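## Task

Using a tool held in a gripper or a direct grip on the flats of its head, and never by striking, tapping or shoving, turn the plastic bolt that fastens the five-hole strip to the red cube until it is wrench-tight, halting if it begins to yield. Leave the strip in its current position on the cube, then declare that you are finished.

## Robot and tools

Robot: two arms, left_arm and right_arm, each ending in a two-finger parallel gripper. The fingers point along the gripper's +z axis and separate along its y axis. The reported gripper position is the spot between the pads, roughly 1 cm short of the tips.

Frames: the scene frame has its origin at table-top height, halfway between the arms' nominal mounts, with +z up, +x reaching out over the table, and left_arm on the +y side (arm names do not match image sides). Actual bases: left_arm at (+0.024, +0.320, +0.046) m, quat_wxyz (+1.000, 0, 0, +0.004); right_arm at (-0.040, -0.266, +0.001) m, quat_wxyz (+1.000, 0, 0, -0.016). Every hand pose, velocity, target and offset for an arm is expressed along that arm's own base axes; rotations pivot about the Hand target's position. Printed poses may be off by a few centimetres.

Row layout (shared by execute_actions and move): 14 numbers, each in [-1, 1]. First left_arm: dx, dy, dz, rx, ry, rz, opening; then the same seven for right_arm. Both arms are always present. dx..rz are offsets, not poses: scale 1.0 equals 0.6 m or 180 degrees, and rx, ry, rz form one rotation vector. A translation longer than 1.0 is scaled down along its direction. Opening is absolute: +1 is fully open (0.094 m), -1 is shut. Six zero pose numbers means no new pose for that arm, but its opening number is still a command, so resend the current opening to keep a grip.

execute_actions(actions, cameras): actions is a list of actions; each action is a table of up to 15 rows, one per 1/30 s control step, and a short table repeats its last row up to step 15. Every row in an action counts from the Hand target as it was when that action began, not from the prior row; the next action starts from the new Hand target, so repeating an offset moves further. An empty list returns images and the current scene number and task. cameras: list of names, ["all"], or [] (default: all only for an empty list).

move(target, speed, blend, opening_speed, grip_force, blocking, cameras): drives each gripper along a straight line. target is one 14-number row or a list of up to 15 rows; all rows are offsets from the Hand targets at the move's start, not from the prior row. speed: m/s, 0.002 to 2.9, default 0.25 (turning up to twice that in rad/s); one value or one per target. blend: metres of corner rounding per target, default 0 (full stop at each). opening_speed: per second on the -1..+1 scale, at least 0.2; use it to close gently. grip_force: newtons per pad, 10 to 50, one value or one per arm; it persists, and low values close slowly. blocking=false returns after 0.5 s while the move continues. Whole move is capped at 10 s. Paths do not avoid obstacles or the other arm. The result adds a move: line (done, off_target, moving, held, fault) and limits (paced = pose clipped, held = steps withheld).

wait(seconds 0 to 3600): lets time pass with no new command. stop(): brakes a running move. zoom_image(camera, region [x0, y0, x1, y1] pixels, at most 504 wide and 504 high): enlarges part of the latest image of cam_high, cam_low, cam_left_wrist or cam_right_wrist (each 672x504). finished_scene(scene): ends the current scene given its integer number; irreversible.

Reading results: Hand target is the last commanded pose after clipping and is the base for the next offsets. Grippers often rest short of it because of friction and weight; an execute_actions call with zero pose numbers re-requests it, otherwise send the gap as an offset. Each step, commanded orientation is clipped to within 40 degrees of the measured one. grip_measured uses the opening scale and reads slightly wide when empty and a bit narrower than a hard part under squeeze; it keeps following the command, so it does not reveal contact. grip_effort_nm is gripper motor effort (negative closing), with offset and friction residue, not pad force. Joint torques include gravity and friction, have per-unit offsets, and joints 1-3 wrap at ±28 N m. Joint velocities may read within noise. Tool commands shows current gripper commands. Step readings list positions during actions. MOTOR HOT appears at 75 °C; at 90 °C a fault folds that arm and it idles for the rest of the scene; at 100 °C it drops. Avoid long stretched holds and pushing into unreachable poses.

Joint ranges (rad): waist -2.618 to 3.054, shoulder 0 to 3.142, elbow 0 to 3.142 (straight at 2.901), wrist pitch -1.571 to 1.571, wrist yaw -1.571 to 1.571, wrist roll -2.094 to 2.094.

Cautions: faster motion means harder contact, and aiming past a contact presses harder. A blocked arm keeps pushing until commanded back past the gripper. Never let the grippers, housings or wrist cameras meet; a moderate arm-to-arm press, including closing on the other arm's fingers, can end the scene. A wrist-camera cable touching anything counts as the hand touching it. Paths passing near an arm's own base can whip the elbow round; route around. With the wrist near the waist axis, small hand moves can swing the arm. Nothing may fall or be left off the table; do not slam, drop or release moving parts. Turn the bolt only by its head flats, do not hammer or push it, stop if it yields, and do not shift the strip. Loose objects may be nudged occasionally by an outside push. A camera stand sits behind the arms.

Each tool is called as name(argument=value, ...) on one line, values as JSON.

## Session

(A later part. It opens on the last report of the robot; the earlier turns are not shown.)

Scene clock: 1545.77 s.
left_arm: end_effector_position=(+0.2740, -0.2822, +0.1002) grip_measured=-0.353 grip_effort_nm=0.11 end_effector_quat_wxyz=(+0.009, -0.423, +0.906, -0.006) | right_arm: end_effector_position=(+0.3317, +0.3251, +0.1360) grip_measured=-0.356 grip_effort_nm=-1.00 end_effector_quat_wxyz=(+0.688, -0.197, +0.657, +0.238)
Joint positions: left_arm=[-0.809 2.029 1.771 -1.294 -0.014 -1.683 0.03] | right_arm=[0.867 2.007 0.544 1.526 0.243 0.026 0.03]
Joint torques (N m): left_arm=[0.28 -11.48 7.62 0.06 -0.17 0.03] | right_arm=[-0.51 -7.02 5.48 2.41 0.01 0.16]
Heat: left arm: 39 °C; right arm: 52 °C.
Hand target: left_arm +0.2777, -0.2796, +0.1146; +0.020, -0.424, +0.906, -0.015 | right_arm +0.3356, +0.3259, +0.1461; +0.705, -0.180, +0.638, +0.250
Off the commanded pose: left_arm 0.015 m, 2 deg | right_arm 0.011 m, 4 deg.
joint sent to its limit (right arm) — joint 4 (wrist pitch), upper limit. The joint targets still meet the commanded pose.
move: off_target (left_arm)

move(target=[[0.0,0.0,0.0028,0.0,0,0,-0.35,0,0,0,0,0,0,-0.7],[0.0,0.0,0.0028,0.0,0,0,-0.95,0,0,0,0,0,0,-0.7]], speed=0.1, opening_speed=0.6, cameras=["cam_left_wrist","cam_right_wrist"])

zoom_image(camera="cam_left_wrist", region=[200, 200, 480, 440])

zoom_image(camera="cam_right_wrist", region=[180, 180, 480, 420])

Scene clock: 1552.47 s.
left_arm: end_effector_position=(+0.2740, -0.2822, +0.1024) grip_measured=-0.658 grip_effort_nm=-1.07 end_effector_quat_wxyz=(+0.010, -0.425, +0.905, -0.006) | right_arm: end_effector_position=(+0.3319, +0.3249, +0.1360) grip_measured=-0.356 grip_effort_nm=-1.00 end_effector_quat_wxyz=(+0.689, -0.196, +0.657, +0.237)
Joint positions: left_arm=[-0.809 2.029 1.779 -1.303 -0.014 -1.687 0.016] | right_arm=[0.867 2.007 0.544 1.526 0.245 0.026 0.03]
Joint torques (N m): left_arm=[0.36 -11.34 7.51 0.06 -0.15 0.08] | right_arm=[-0.51 -7.04 5.48 2.41 0 0.16]
Heat: left arm: 39 °C; right arm: 52 °C.
Hand target: left_arm +0.2777, -0.2795, +0.1163; +0.020, -0.424, +0.906, -0.015 | right_arm +0.3357, +0.3259, +0.1461; +0.705, -0.180, +0.638, +0.250
Off the commanded pose: left_arm 0.015 m, 2 deg | right_arm 0.011 m, 4 deg.
joint sent to its limit (right arm) — joint 4 (wrist pitch), upper limit. The joint targets still meet the commanded pose.
move: off_target (left_arm); target 2's new opening was sent with left_arm's hand 0.015 m and 2 deg from that target

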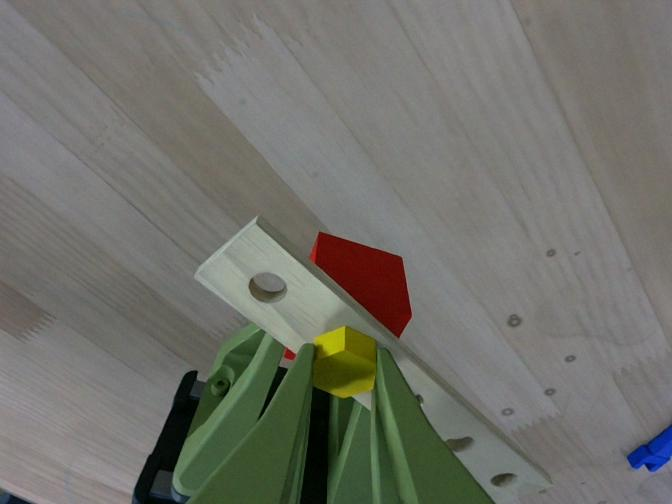

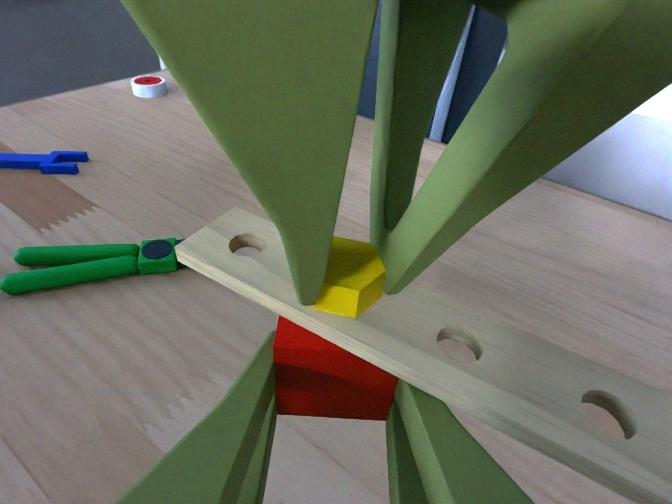

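Scaled by 1.800 from the camera's image (finer frame: 960x720).

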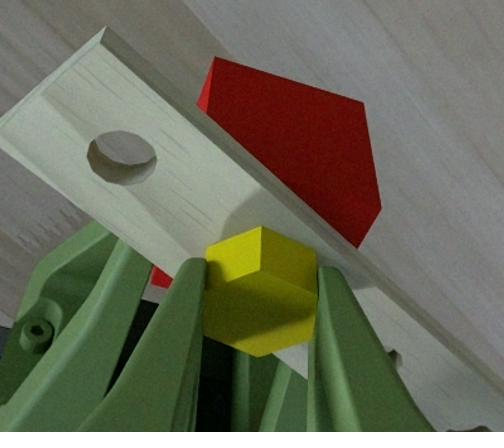

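Scaled by 1.680 from the camera's image (finer frame: 960x720).

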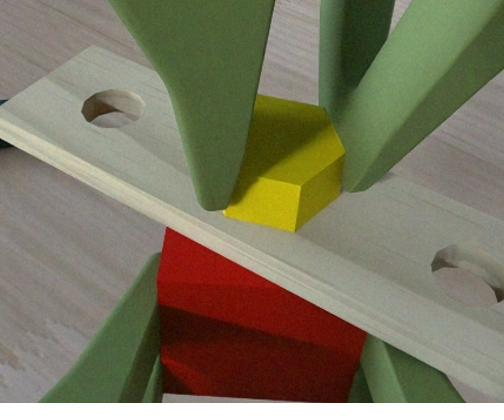

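move(target=[[-0.004,-0.003,-0.010,0.0,0,-0.0333,-0.95,0,0,0,0,0,0,-0.7]], speed=0.06, cameras=["cam_right_wrist"])

Scene clock: 1561.07 s.
left_arm: end_effector_position=(+0.2746, -0.2848, +0.1024) grip_measured=-0.658 grip_effort_nm=-1.08 end_effector_quat_wxyz=(+0.008, -0.399, +0.917, -0.012) | right_arm: end_effector_position=(+0.3335, +0.3226, +0.1360) grip_measured=-0.356 grip_effort_nm=-1.00 end_effector_quat_wxyz=(+0.690, -0.191, +0.658, +0.232)
Joint positions: left_arm=[-0.809 2.029 1.779 -1.293 -0.006 -1.629 0.016] | right_arm=[0.867 2.007 0.544 1.526 0.26 0.026 0.03]
Joint torques (N m): left_arm=[-0.28 -11.64 5.33 0.24 -0.18 0.5] | right_arm=[-0.5 -7.02 5.48 2.41 -0.15 0.16]
Heat: left arm: 39 °C; right arm: 52 °C.
Hand target: left_arm +0.2753, -0.2813, +0.1103; +0.020, -0.376, +0.926, -0.016 | right_arm +0.3357, +0.3259, +0.1461; +0.705, -0.180, +0.638, +0.250
Off the commanded pose: left_arm 0.009 m, 3 deg | right_arm 0.011 m, 4 deg.
joint sent to its limit (right arm) — joint 4 (wrist pitch), upper limit. The joint targets still meet the commanded pose.
move: off_target (left_arm)

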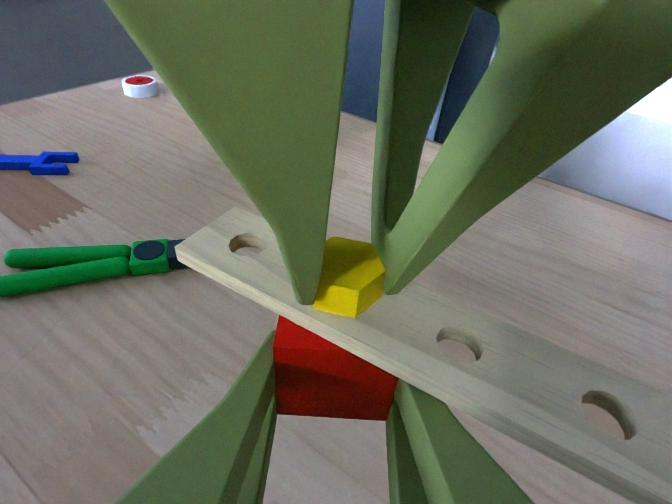

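move(target=[[0.0,0.0,0.0,0.0,0,-0.0333,-0.95,0,0,0,0,0,0,-0.7]], speed=0.06, cameras=["cam_right_wrist"])

Scene clock: 1566.70 s.
left_arm: end_effector_position=(+0.2755, -0.2862, +0.1024) grip_measured=-0.658 grip_effort_nm=-1.08 end_effector_quat_wxyz=(+0.009, -0.351, +0.936, -0.015) | right_arm: end_effector_position=(+0.3343, +0.3214, +0.1359) grip_measured=-0.356 grip_effort_nm=-1.00 end_effector_quat_wxyz=(+0.691, -0.188, +0.659, +0.229)
Joint positions: left_arm=[-0.809 2.029 1.779 -1.287 -0.004 -1.526 0.016] | right_arm=[0.867 2.007 0.544 1.526 0.268 0.026 0.03]
Joint torques (N m): left_arm=[0.01 -11.84 5.09 0.23 -0.16 0.54] | right_arm=[-0.47 -7.04 5.48 2.4 -0.21 0.16]
Heat: left arm: 39 °C; right arm: 52 °C.
Hand target: left_arm +0.2753, -0.2813, +0.1103; +0.019, -0.327, +0.945, -0.017 | right_arm +0.3357, +0.3259, +0.1461; +0.705, -0.180, +0.638, +0.250
Off the commanded pose: left_arm 0.009 m, 3 deg | right_arm 0.011 m, 4 deg.
joint sent to its limit (right arm) — joint 4 (wrist pitch), upper limit. The joint targets still meet the commanded pose.
move: off_target (left_arm)

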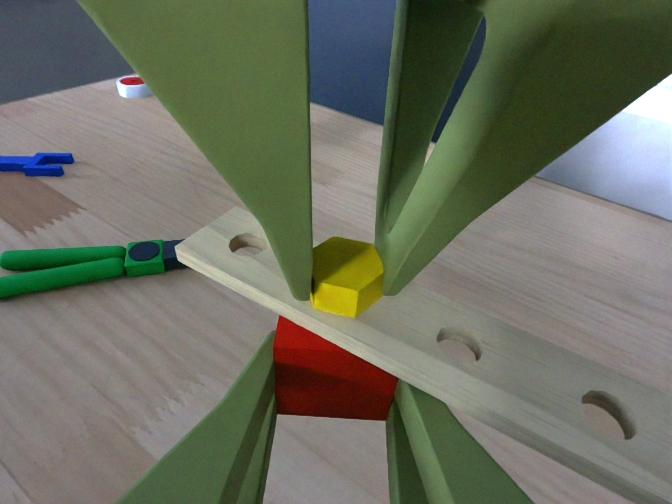

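wait(seconds=0.1, cameras=["cam_left_wrist","cam_right_wrist"])

zoom_image(camera="cam_left_wrist", region=[200, 200, 480, 440])

zoom_image(camera="cam_right_wrist", region=[180, 180, 480, 420])

Scene clock: 1572.80 s.
left_arm: end_effector_position=(+0.2755, -0.2862, +0.1024) grip_measured=-0.658 grip_effort_nm=-1.08 end_effector_quat_wxyz=(+0.009, -0.350, +0.936, -0.015) | right_arm: end_effector_position=(+0.3343, +0.3214, +0.1359) grip_measured=-0.356 grip_effort_nm=-1.00 end_effector_quat_wxyz=(+0.691, -0.188, +0.659, +0.229)
Joint positions: left_arm=[-0.809 2.029 1.779 -1.287 -0.004 -1.525 0.016] | right_arm=[0.867 2.007 0.544 1.526 0.268 0.026 0.03]
Joint torques (N m): left_arm=[-0.01 -11.84 5.11 0.23 -0.17 0.55] | right_arm=[-0.49 -7.05 5.46 2.4 -0.21 0.16]
Heat: left arm: 40 °C; right arm: 52 °C.
Hand target: left_arm +0.2753, -0.2813, +0.1103; +0.019, -0.327, +0.945, -0.017 | right_arm +0.3357, +0.3259, +0.1461; +0.705, -0.180, +0.638, +0.250
Tool commands: left_gripper/opening=-0.95 right_gripper/opening=-0.7
Off the commanded pose: left_arm 0.009 m, 3 deg | right_arm 0.011 m, 4 deg.
wait: 0.10 s; at rest from the start

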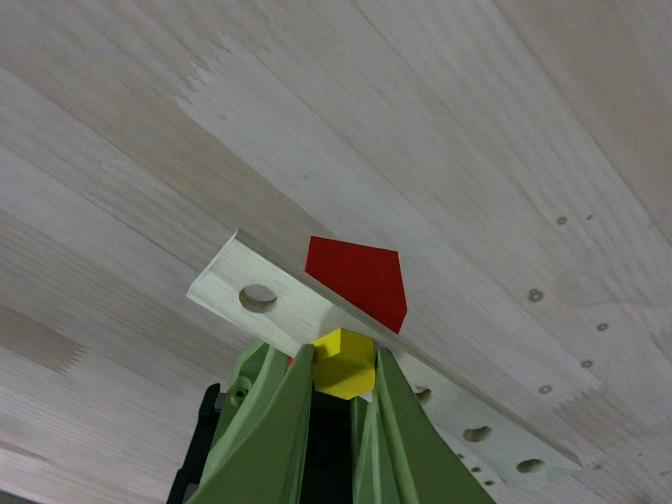

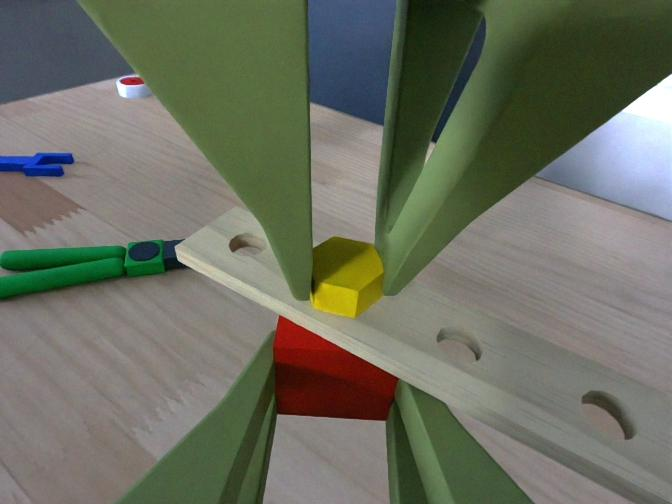

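Scaled by 1.800 from the camera's image (finer frame: 960x720).

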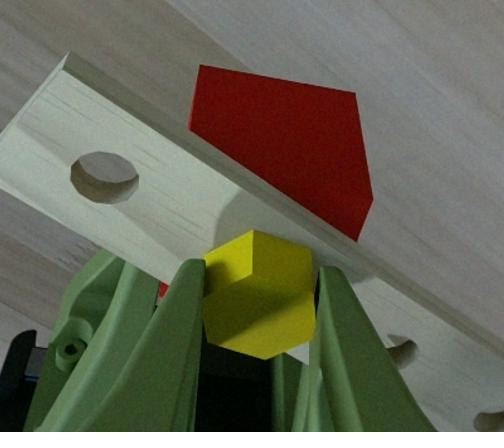

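Scaled by 1.680 from the camera's image (finer frame: 960x720).

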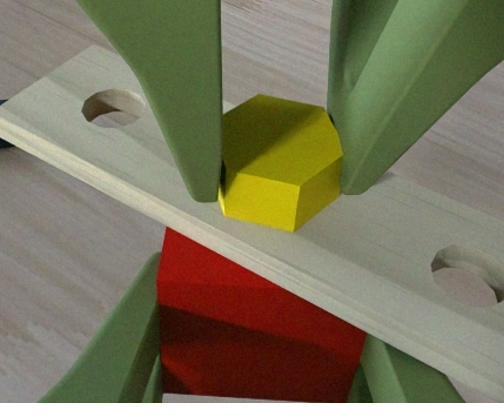

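zoom_image(camera="cam_right_wrist", region=[280, 220, 410, 330])

zoom_image(camera="cam_left_wrist", region=[290, 310, 400, 410])

Scaled by 3.877 from the camera's image (finer frame: 960x720).

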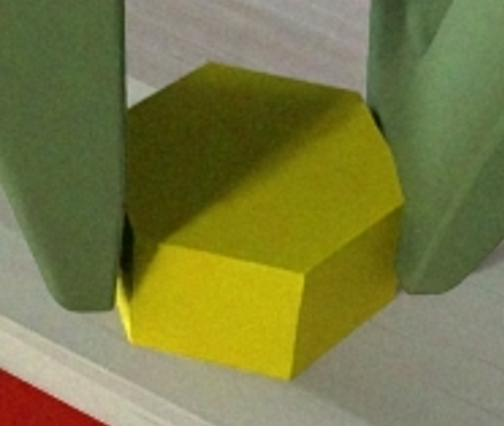

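Scaled by 4.582 from the camera's image (finer frame: 960x720).

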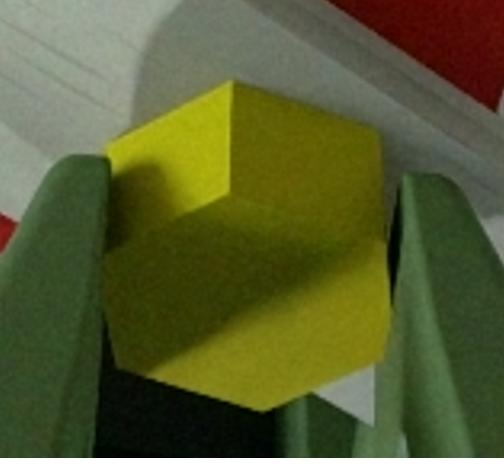

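move(target=[[0.0,0.0,0.0,0.0,0,-0.0222,-0.95,0,0,0,0,0,0,-0.7]], speed=0.06, cameras=["cam_left_wrist","cam_right_wrist"])

zoom_image(camera="cam_right_wrist", region=[280, 220, 410, 330])

zoom_image(camera="cam_left_wrist", region=[290, 310, 400, 410])

Scene clock: 1623.77 s.
left_arm: end_effector_position=(+0.2756, -0.2864, +0.1025) grip_measured=-0.658 grip_effort_nm=-1.08 end_effector_quat_wxyz=(+0.009, -0.315, +0.949, -0.015) | right_arm: end_effector_position=(+0.3343, +0.3214, +0.1359) grip_measured=-0.356 grip_effort_nm=-1.00 end_effector_quat_wxyz=(+0.691, -0.188, +0.659, +0.229)
Joint positions: left_arm=[-0.809 2.029 1.779 -1.286 -0.004 -1.451 0.016] | right_arm=[0.867 2.007 0.544 1.526 0.268 0.026 0.03]
Joint torques (N m): left_arm=[0.12 -11.95 4.9 0.24 -0.14 0.51] | right_arm=[-0.49 -7.04 5.45 2.41 -0.21 0.16]
Heat: left arm: 40 °C; right arm: 52 °C.
Hand target: left_arm +0.2753, -0.2813, +0.1103; +0.018, -0.293, +0.956, -0.017 | right_arm +0.3356, +0.3259, +0.1461; +0.705, -0.180, +0.638, +0.250
Off the commanded pose: left_arm 0.009 m, 3 deg | right_arm 0.011 m, 4 deg.
joint sent to its limit (right arm) — joint 4 (wrist pitch), upper limit. The joint targets still meet the commanded pose.
move: off_target (left_arm)

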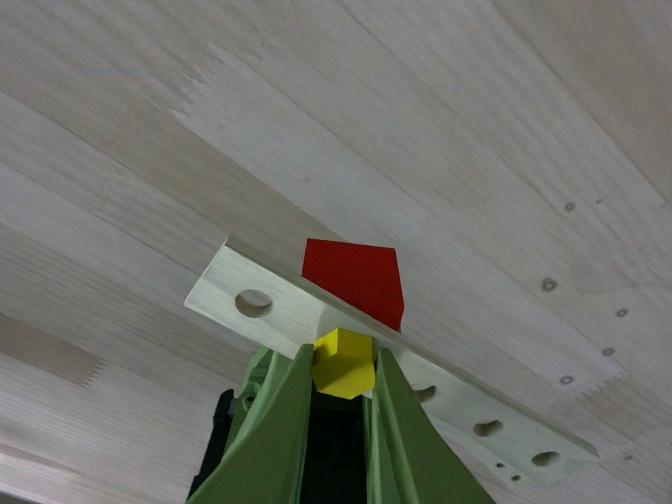

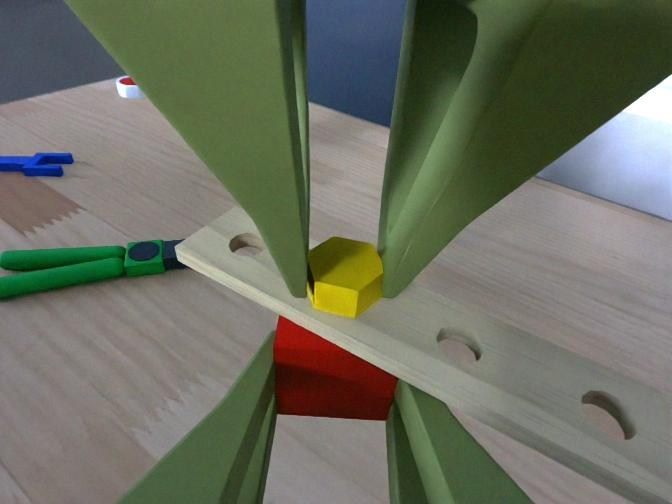

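Scaled by 3.877 from the camera's image (finer frame: 960x720).

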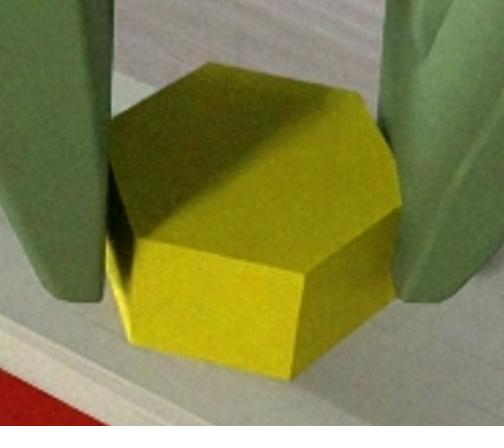

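Scaled by 4.582 from the camera's image (finer frame: 960x720).

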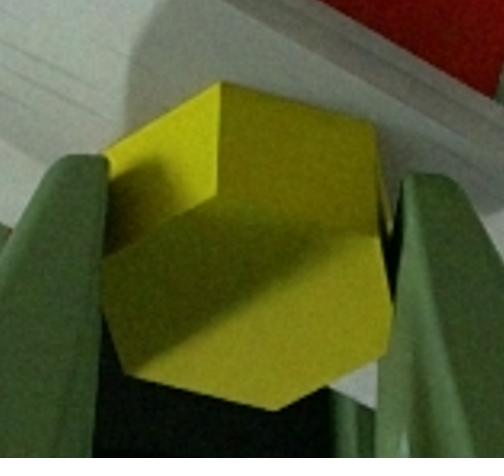

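move(target=[[0.0,0.0,0.0,0.0,0,0.0278,-0.95,0,0,0,0,0,0,-0.7],[0.0,0.0,0.0,0.0,0,0.0278,-0.3,0,0,0,0,0,0,-0.7],[0.0073,0.0083,0.002,0.0,0,0.0889,-0.3,0,0,0,0,0,0,-0.7]], speed=0.08, opening_speed=1.0, cameras=["cam_left_wrist","cam_right_wrist"])

zoom_image(camera="cam_left_wrist", region=[220, 220, 460, 430])

zoom_image(camera="cam_right_wrist", region=[220, 180, 460, 380])

Scene clock: 1643.13 s.
left_arm: end_effector_position=(+0.2786, -0.2835, +0.1025) grip_measured=-0.303 grip_effort_nm=0.11 end_effector_quat_wxyz=(+0.011, -0.418, +0.908, -0.014) | right_arm: end_effector_position=(+0.3328, +0.3236, +0.1360) grip_measured=-0.356 grip_effort_nm=-1.00 end_effector_quat_wxyz=(+0.689, -0.193, +0.658, +0.234)
Joint positions: left_arm=[-0.802 2.029 1.779 -1.286 -0.011 -1.664 0.033] | right_arm=[0.867 2.007 0.544 1.526 0.253 0.026 0.03]
Joint torques (N m): left_arm=[0.54 -11.69 5.61 0.13 -0.18 -0.05] | right_arm=[-0.51 -7.04 5.48 2.41 -0.08 0.16]
Heat: left arm: 40 °C; right arm: 53 °C.
Hand target: left_arm +0.2796, -0.2764, +0.1115; +0.020, -0.424, +0.906, -0.015 | right_arm +0.3357, +0.3259, +0.1461; +0.705, -0.180, +0.638, +0.250
Off the commanded pose: left_arm 0.012 m, 1 deg | right_arm 0.011 m, 4 deg.
joint sent to its limit (right arm) — joint 4 (wrist pitch), upper limit. The joint targets still meet the commanded pose.
move: off_target (left_arm)

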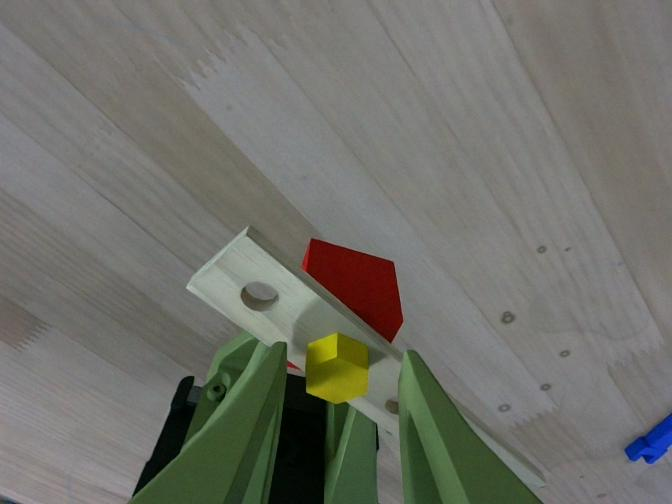

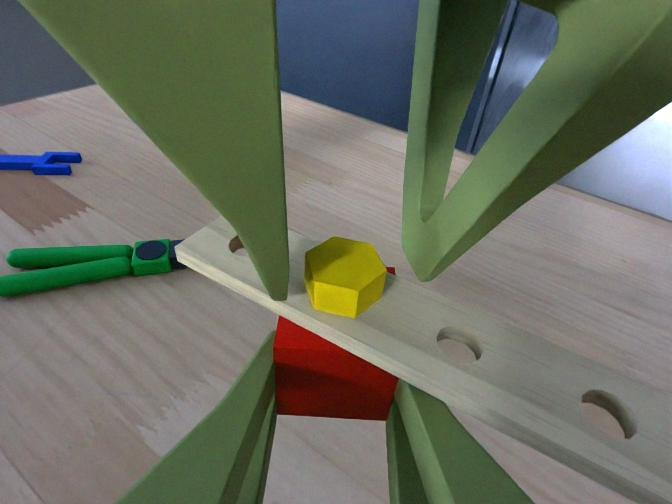

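Scaled by 2.100 from the camera's image (finer frame: 960x720).

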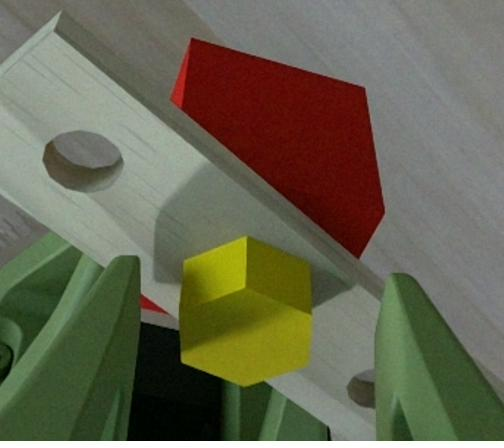

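Scaled by 2.100 from the camera's image (finer frame: 960x720).

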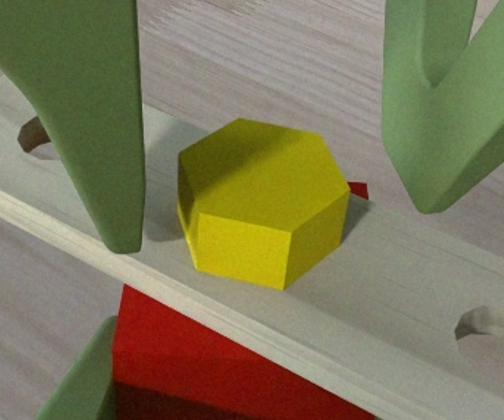

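move(target=[[0.0,0.0058,0.0,0.0,0,0.0,-0.3,0,0,0,0,0,0,-0.7]], speed=0.08, cameras=["cam_left_wrist"])

zoom_image(camera="cam_left_wrist", region=[220, 220, 460, 430])

Scene clock: 1650.07 s.
left_arm: end_effector_position=(+0.2794, -0.2802, +0.1007) grip_measured=-0.303 grip_effort_nm=0.11 end_effector_quat_wxyz=(+0.010, -0.421, +0.907, -0.011) | right_arm: end_effector_position=(+0.3328, +0.3236, +0.1360) grip_measured=-0.356 grip_effort_nm=-1.00 end_effector_quat_wxyz=(+0.689, -0.193, +0.658, +0.234)
Joint positions: left_arm=[-0.795 2.029 1.772 -1.286 -0.012 -1.665 0.033] | right_arm=[0.867 2.007 0.544 1.526 0.253 0.026 0.03]
Joint torques (N m): left_arm=[0.43 -12.53 5 0.19 -0.16 0.02] | right_arm=[-0.5 -7.02 5.48 2.41 -0.08 0.16]
Heat: left arm: 40 °C; right arm: 53 °C.
Hand target: left_arm +0.2797, -0.2728, +0.1114; +0.020, -0.424, +0.905, -0.015 | right_arm +0.3357, +0.3259, +0.1461; +0.705, -0.180, +0.638, +0.250
Off the commanded pose: left_arm 0.013 m, 1 deg | right_arm 0.011 m, 4 deg.
joint sent to its limit (right arm) — joint 4 (wrist pitch), upper limit. The joint targets still meet the commanded pose.
move: off_target (left_arm)

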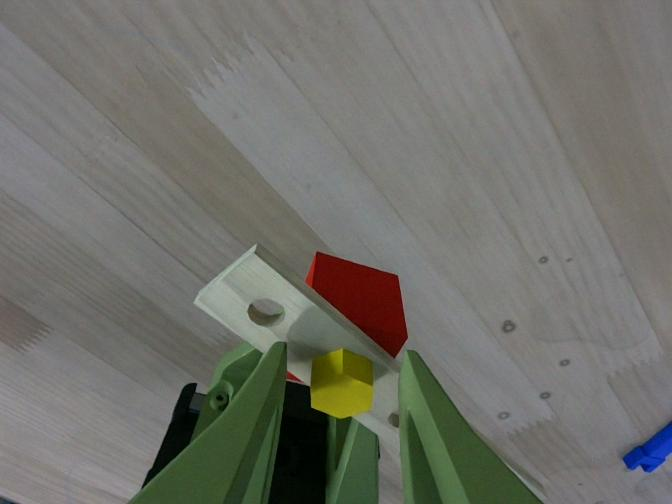

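Scaled by 2.100 from the camera's image (finer frame: 960x720).

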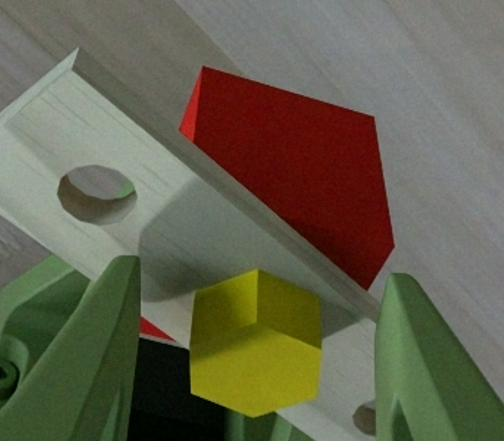

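move(target=[[-0.006,-0.0035,0.0035,0.0,0,0.0,-0.3,0,0,0,0,0,0,-0.7]], speed=0.08, cameras=["cam_left_wrist"])

zoom_image(camera="cam_left_wrist", region=[220, 220, 460, 430])

Scene clock: 1669.67 s.
left_arm: end_effector_position=(+0.2794, -0.2802, +0.1007) grip_measured=-0.303 grip_effort_nm=0.11 end_effector_quat_wxyz=(+0.010, -0.423, +0.906, -0.011) | right_arm: end_effector_position=(+0.3328, +0.3236, +0.1360) grip_measured=-0.356 grip_effort_nm=-1.00 end_effector_quat_wxyz=(+0.689, -0.193, +0.658, +0.234)
Joint positions: left_arm=[-0.795 2.029 1.772 -1.286 -0.012 -1.668 0.033] | right_arm=[0.867 2.007 0.544 1.526 0.253 0.026 0.03]
Joint torques (N m): left_arm=[-0.54 -12.82 5.14 0.11 -0.17 -0.07] | right_arm=[-0.5 -7.04 5.48 2.41 -0.08 0.16]
Heat: left arm: 41 °C; right arm: 53 °C.
Hand target: left_arm +0.2761, -0.2749, +0.1135; +0.020, -0.424, +0.905, -0.015 | right_arm +0.3357, +0.3259, +0.1461; +0.705, -0.180, +0.638, +0.250
Off the commanded pose: left_arm 0.014 m, 1 deg | right_arm 0.011 m, 4 deg.
joint sent to its limit (right arm) — joint 4 (wrist pitch), upper limit. The joint targets still meet the commanded pose.
move: off_target (left_arm)

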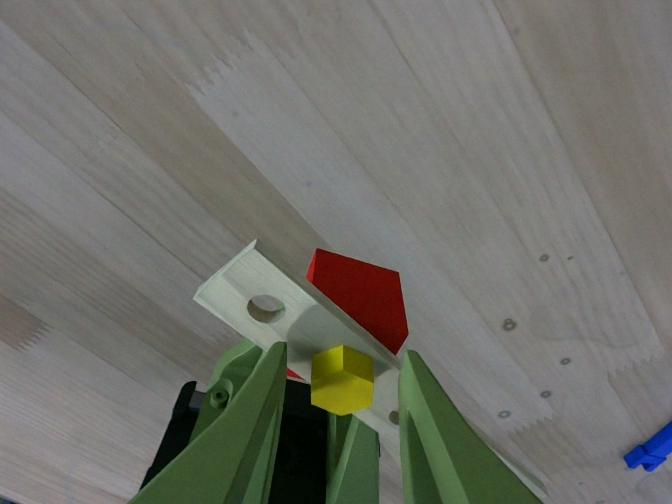

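Scaled by 2.100 from the camera's image (finer frame: 960x720).

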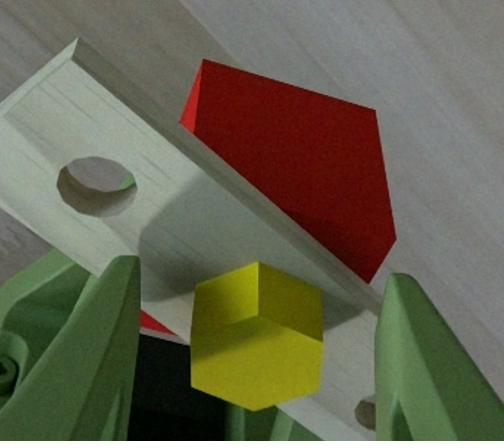

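move(target=[[-0.002,-0.0035,0.002,0.0,0,0.0,-0.3,0,0,0,0,0,0,-0.7]], speed=0.08, cameras=["cam_left_wrist"])

zoom_image(camera="cam_left_wrist", region=[220, 220, 460, 430])

Scene clock: 1675.40 s.
left_arm: end_effector_position=(+0.2780, -0.2808, +0.1007) grip_measured=-0.303 grip_effort_nm=0.11 end_effector_quat_wxyz=(+0.010, -0.424, +0.906, -0.010) | right_arm: end_effector_position=(+0.3328, +0.3236, +0.1360) grip_measured=-0.356 grip_effort_nm=-1.00 end_effector_quat_wxyz=(+0.689, -0.193, +0.658, +0.234)
Joint positions: left_arm=[-0.798 2.029 1.772 -1.289 -0.012 -1.674 0.033] | right_arm=[0.867 2.007 0.544 1.526 0.253 0.026 0.03]
Joint torques (N m): left_arm=[-0.64 -12.64 5.81 0.07 -0.17 -0.05] | right_arm=[-0.5 -7.04 5.49 2.41 -0.08 0.16]
Heat: left arm: 41 °C; right arm: 53 °C.
Hand target: left_arm +0.2748, -0.2769, +0.1147; +0.020, -0.424, +0.905, -0.014 | right_arm +0.3357, +0.3259, +0.1461; +0.705, -0.180, +0.638, +0.250
Off the commanded pose: left_arm 0.015 m, 1 deg | right_arm 0.011 m, 4 deg.
joint sent to its limit (right arm) — joint 4 (wrist pitch), upper limit. The joint targets still meet the commanded pose.
move: off_target (left_arm)

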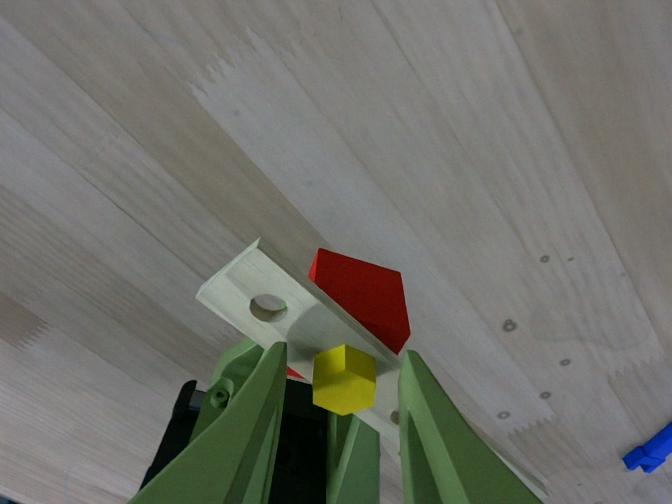

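Scaled by 2.100 from the camera's image (finer frame: 960x720).

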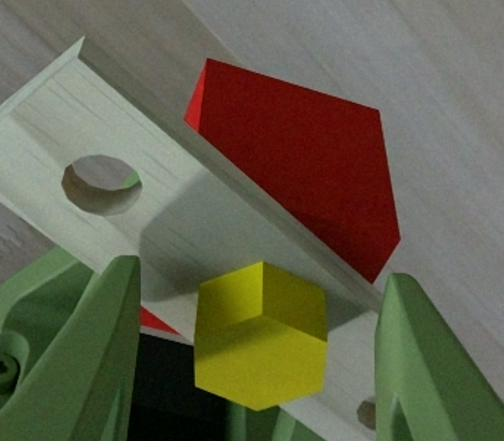

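move(target=[[-0.002,-0.0035,0.003,0.0,0,0.0,-0.3,0,0,0,0,0,0,-0.7]], speed=0.08, cameras=["cam_left_wrist"])

zoom_image(camera="cam_left_wrist", region=[220, 220, 460, 430])

Scene clock: 1680.97 s.
left_arm: end_effector_position=(+0.2749, -0.2810, +0.1006) grip_measured=-0.303 grip_effort_nm=0.11 end_effector_quat_wxyz=(+0.009, -0.424, +0.906, -0.006) | right_arm: end_effector_position=(+0.3328, +0.3236, +0.1360) grip_measured=-0.356 grip_effort_nm=-1.00 end_effector_quat_wxyz=(+0.689, -0.193, +0.658, +0.234)
Joint positions: left_arm=[-0.804 2.029 1.772 -1.297 -0.012 -1.68 0.033] | right_arm=[0.867 2.007 0.544 1.526 0.253 0.026 0.03]
Joint torques (N m): left_arm=[-0.72 -12.4 6.64 0.06 -0.17 -0.08] | right_arm=[-0.51 -7.04 5.48 2.41 -0.08 0.16]
Heat: left arm: 41 °C; right arm: 53 °C.
Hand target: left_arm +0.2737, -0.2791, +0.1166; +0.020, -0.424, +0.905, -0.015 | right_arm +0.3357, +0.3259, +0.1461; +0.705, -0.180, +0.638, +0.250
Off the commanded pose: left_arm 0.016 m, 2 deg | right_arm 0.011 m, 4 deg.
joint sent to its limit (right arm) — joint 4 (wrist pitch), upper limit. The joint targets still meet the commanded pose.
move: off_target (left_arm)

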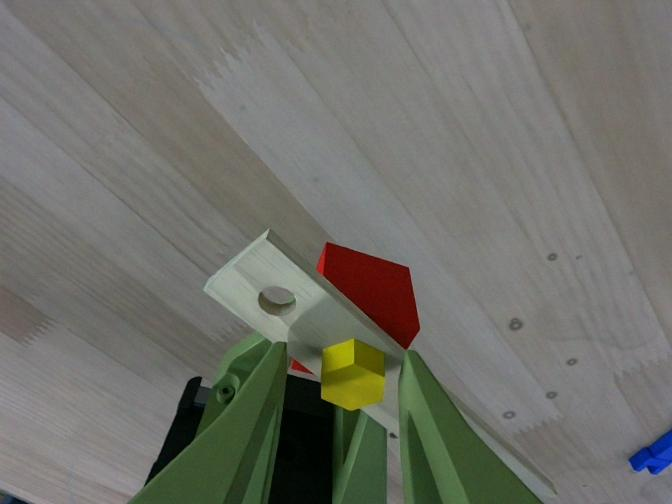

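Scaled by 2.100 from the camera's image (finer frame: 960x720).

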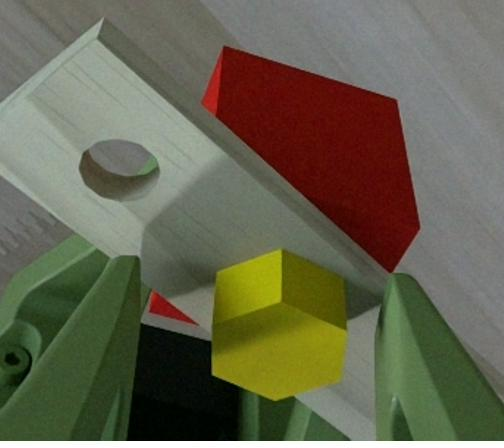

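move(target=[[0.0015,-0.0015,0.0015,0.0,0,0.0,-0.95,0,0,0,0,0,0,-0.7]], speed=0.08, opening_speed=0.6, cameras=["cam_left_wrist","cam_right_wrist"])

zoom_image(camera="cam_left_wrist", region=[290, 310, 400, 420])

zoom_image(camera="cam_right_wrist", region=[260, 220, 420, 340])

Scene clock: 1689.43 s.
left_arm: end_effector_position=(+0.2745, -0.2804, +0.1011) grip_measured=-0.657 grip_effort_nm=-1.08 end_effector_quat_wxyz=(+0.009, -0.428, +0.904, -0.005) | right_arm: end_effector_position=(+0.3319, +0.3247, +0.1363) grip_measured=-0.356 grip_effort_nm=-1.00 end_effector_quat_wxyz=(+0.689, -0.196, +0.656, +0.237)
Joint positions: left_arm=[-0.805 2.029 1.774 -1.302 -0.014 -1.69 0.016] | right_arm=[0.867 2.007 0.544 1.527 0.245 0.026 0.03]
Joint torques (N m): left_arm=[-0.65 -12.04 7.38 0.02 -0.17 0.05] | right_arm=[-0.51 -7.02 5.49 2.4 -0.01 0.16]
Heat: left arm: 41 °C; right arm: 53 °C.
Hand target: left_arm +0.2746, -0.2799, +0.1175; +0.020, -0.424, +0.905, -0.015 | right_arm +0.3357, +0.3259, +0.1461; +0.705, -0.180, +0.638, +0.250
Off the commanded pose: left_arm 0.016 m, 2 deg | right_arm 0.011 m, 4 deg.
joint sent to its limit (right arm) — joint 4 (wrist pitch), upper limit. The joint targets still meet the commanded pose.
move: off_target (left_arm)

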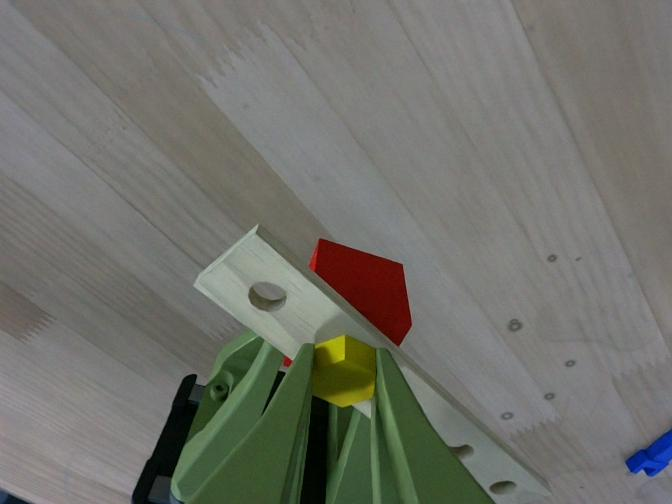

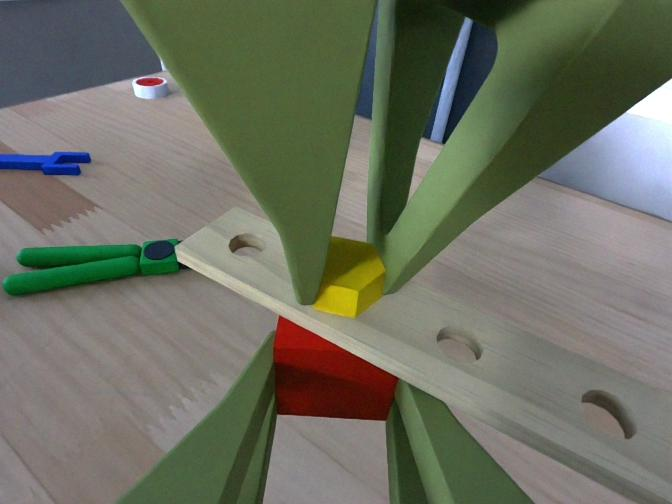

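Scaled by 4.582 from the camera's image (finer frame: 960x720).

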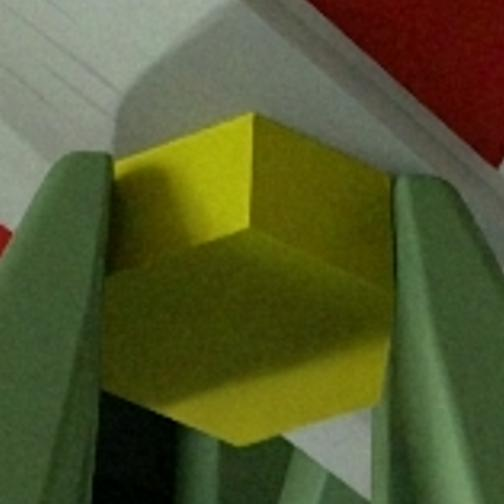

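Scaled by 3.150 from the camera's image (finer frame: 960x720).

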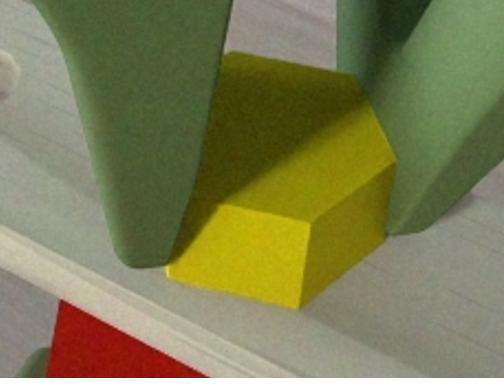

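move(target=[[0.0,-0.004,-0.009,0.0,0,-0.0444,-0.95,0,0,0,0,0,0,-0.7]], speed=0.06, cameras=["cam_left_wrist","cam_right_wrist"])

zoom_image(camera="cam_left_wrist", region=[290, 310, 400, 420])

zoom_image(camera="cam_right_wrist", region=[260, 220, 420, 340])

Scene clock: 1695.20 s.
left_arm: end_effector_position=(+0.2754, -0.2835, +0.1011) grip_measured=-0.657 grip_effort_nm=-1.08 end_effector_quat_wxyz=(+0.007, -0.389, +0.921, -0.011) | right_arm: end_effector_position=(+0.3334, +0.3227, +0.1363) grip_measured=-0.356 grip_effort_nm=-1.00 end_effector_quat_wxyz=(+0.690, -0.191, +0.658, +0.233)
Joint positions: left_arm=[-0.805 2.029 1.774 -1.29 -0.006 -1.604 0.016] | right_arm=[0.867 2.007 0.544 1.527 0.259 0.026 0.03]
Joint torques (N m): left_arm=[-0.88 -11.69 6.17 0.16 -0.19 0.59] | right_arm=[-0.5 -7.02 5.49 2.39 -0.13 0.16]
Heat: left arm: 41 °C; right arm: 53 °C.
Hand target: left_arm +0.2746, -0.2824, +0.1121; +0.019, -0.360, +0.933, -0.016 | right_arm +0.3357, +0.3259, +0.1461; +0.705, -0.180, +0.638, +0.250
Off the commanded pose: left_arm 0.011 m, 4 deg | right_arm 0.011 m, 4 deg.
joint sent to its limit (right arm) — joint 4 (wrist pitch), upper limit. The joint targets still meet the commanded pose.
move: off_target (left_arm)

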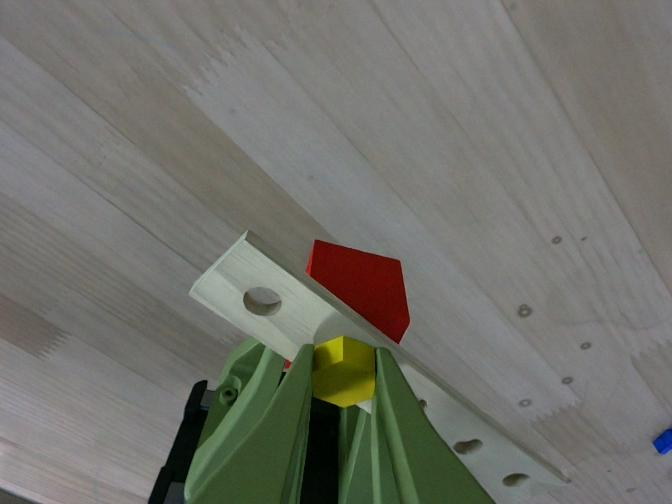

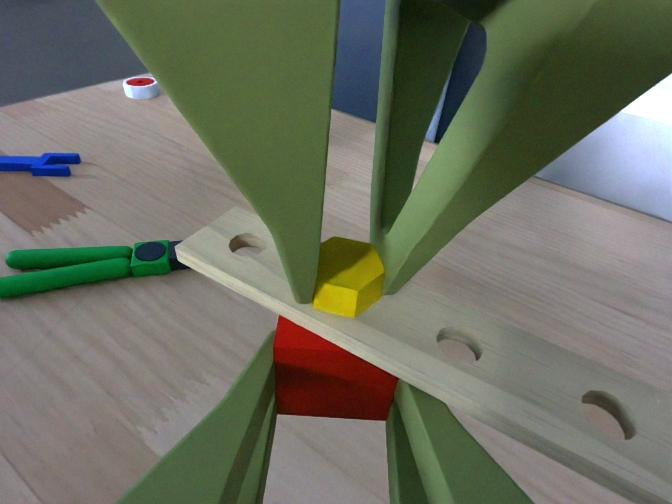

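Scaled by 4.582 from the camera's image (finer frame: 960x720).

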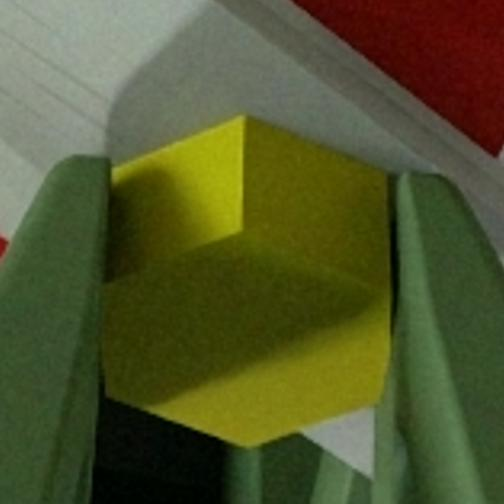

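Scaled by 3.150 from the camera's image (finer frame: 960x720).

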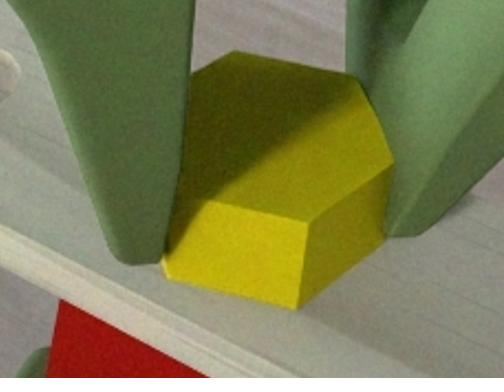

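move(target=[[0.0,0.0,0.0,0.0,0,-0.0222,-0.95,0,0,0,0,0,0,-0.7]], speed=0.06, cameras=["cam_left_wrist","cam_right_wrist"])

zoom_image(camera="cam_left_wrist", region=[290, 310, 400, 420])

zoom_image(camera="cam_right_wrist", region=[260, 220, 420, 340])

Scene clock: 1704.00 s.
left_arm: end_effector_position=(+0.2763, -0.2844, +0.1012) grip_measured=-0.657 grip_effort_nm=-1.08 end_effector_quat_wxyz=(+0.009, -0.357, +0.934, -0.013) | right_arm: end_effector_position=(+0.3340, +0.3218, +0.1363) grip_measured=-0.356 grip_effort_nm=-1.00 end_effector_quat_wxyz=(+0.691, -0.189, +0.658, +0.231)
Joint positions: left_arm=[-0.805 2.029 1.774 -1.285 -0.006 -1.536 0.016] | right_arm=[0.867 2.007 0.544 1.527 0.265 0.026 0.03]
Joint torques (N m): left_arm=[-0.69 -11.82 5.98 0.14 -0.15 0.62] | right_arm=[-0.49 -7.04 5.46 2.39 -0.19 0.16]
Heat: left arm: 41 °C; right arm: 52 °C.
Hand target: left_arm +0.2746, -0.2823, +0.1121; +0.019, -0.327, +0.945, -0.017 | right_arm +0.3357, +0.3259, +0.1461; +0.705, -0.180, +0.638, +0.250
Off the commanded pose: left_arm 0.011 m, 4 deg | right_arm 0.011 m, 4 deg.
joint sent to its limit (right arm) — joint 4 (wrist pitch), upper limit. The joint targets still meet the commanded pose.
move: off_target (left_arm)

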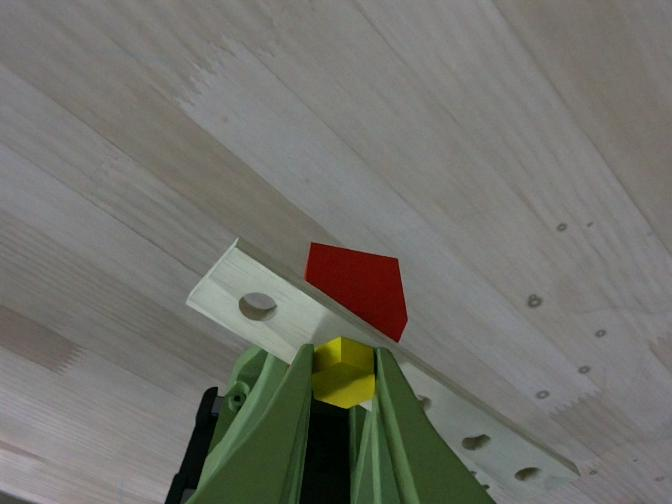

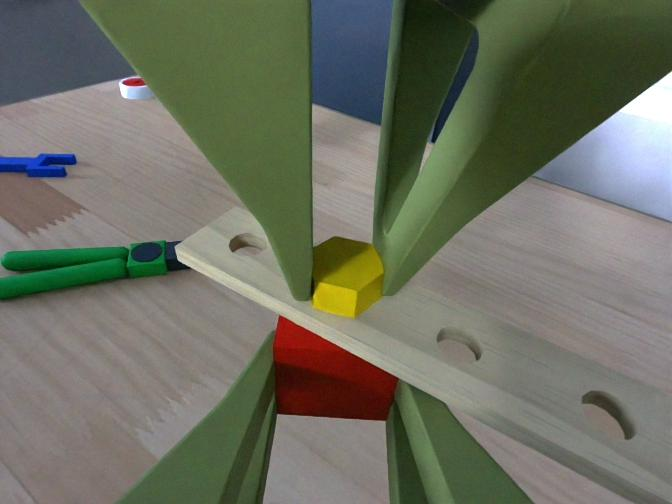

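Scaled by 4.582 from the camera's image (finer frame: 960x720).

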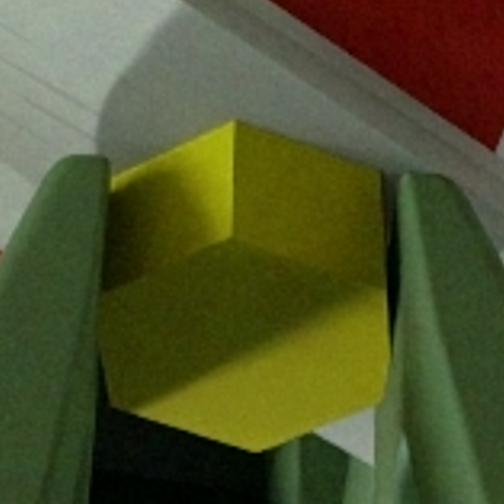

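Scaled by 3.150 from the camera's image (finer frame: 960x720).

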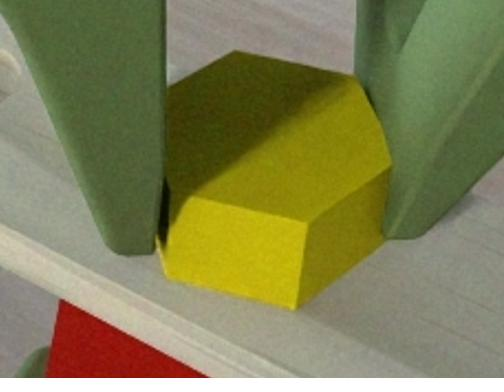

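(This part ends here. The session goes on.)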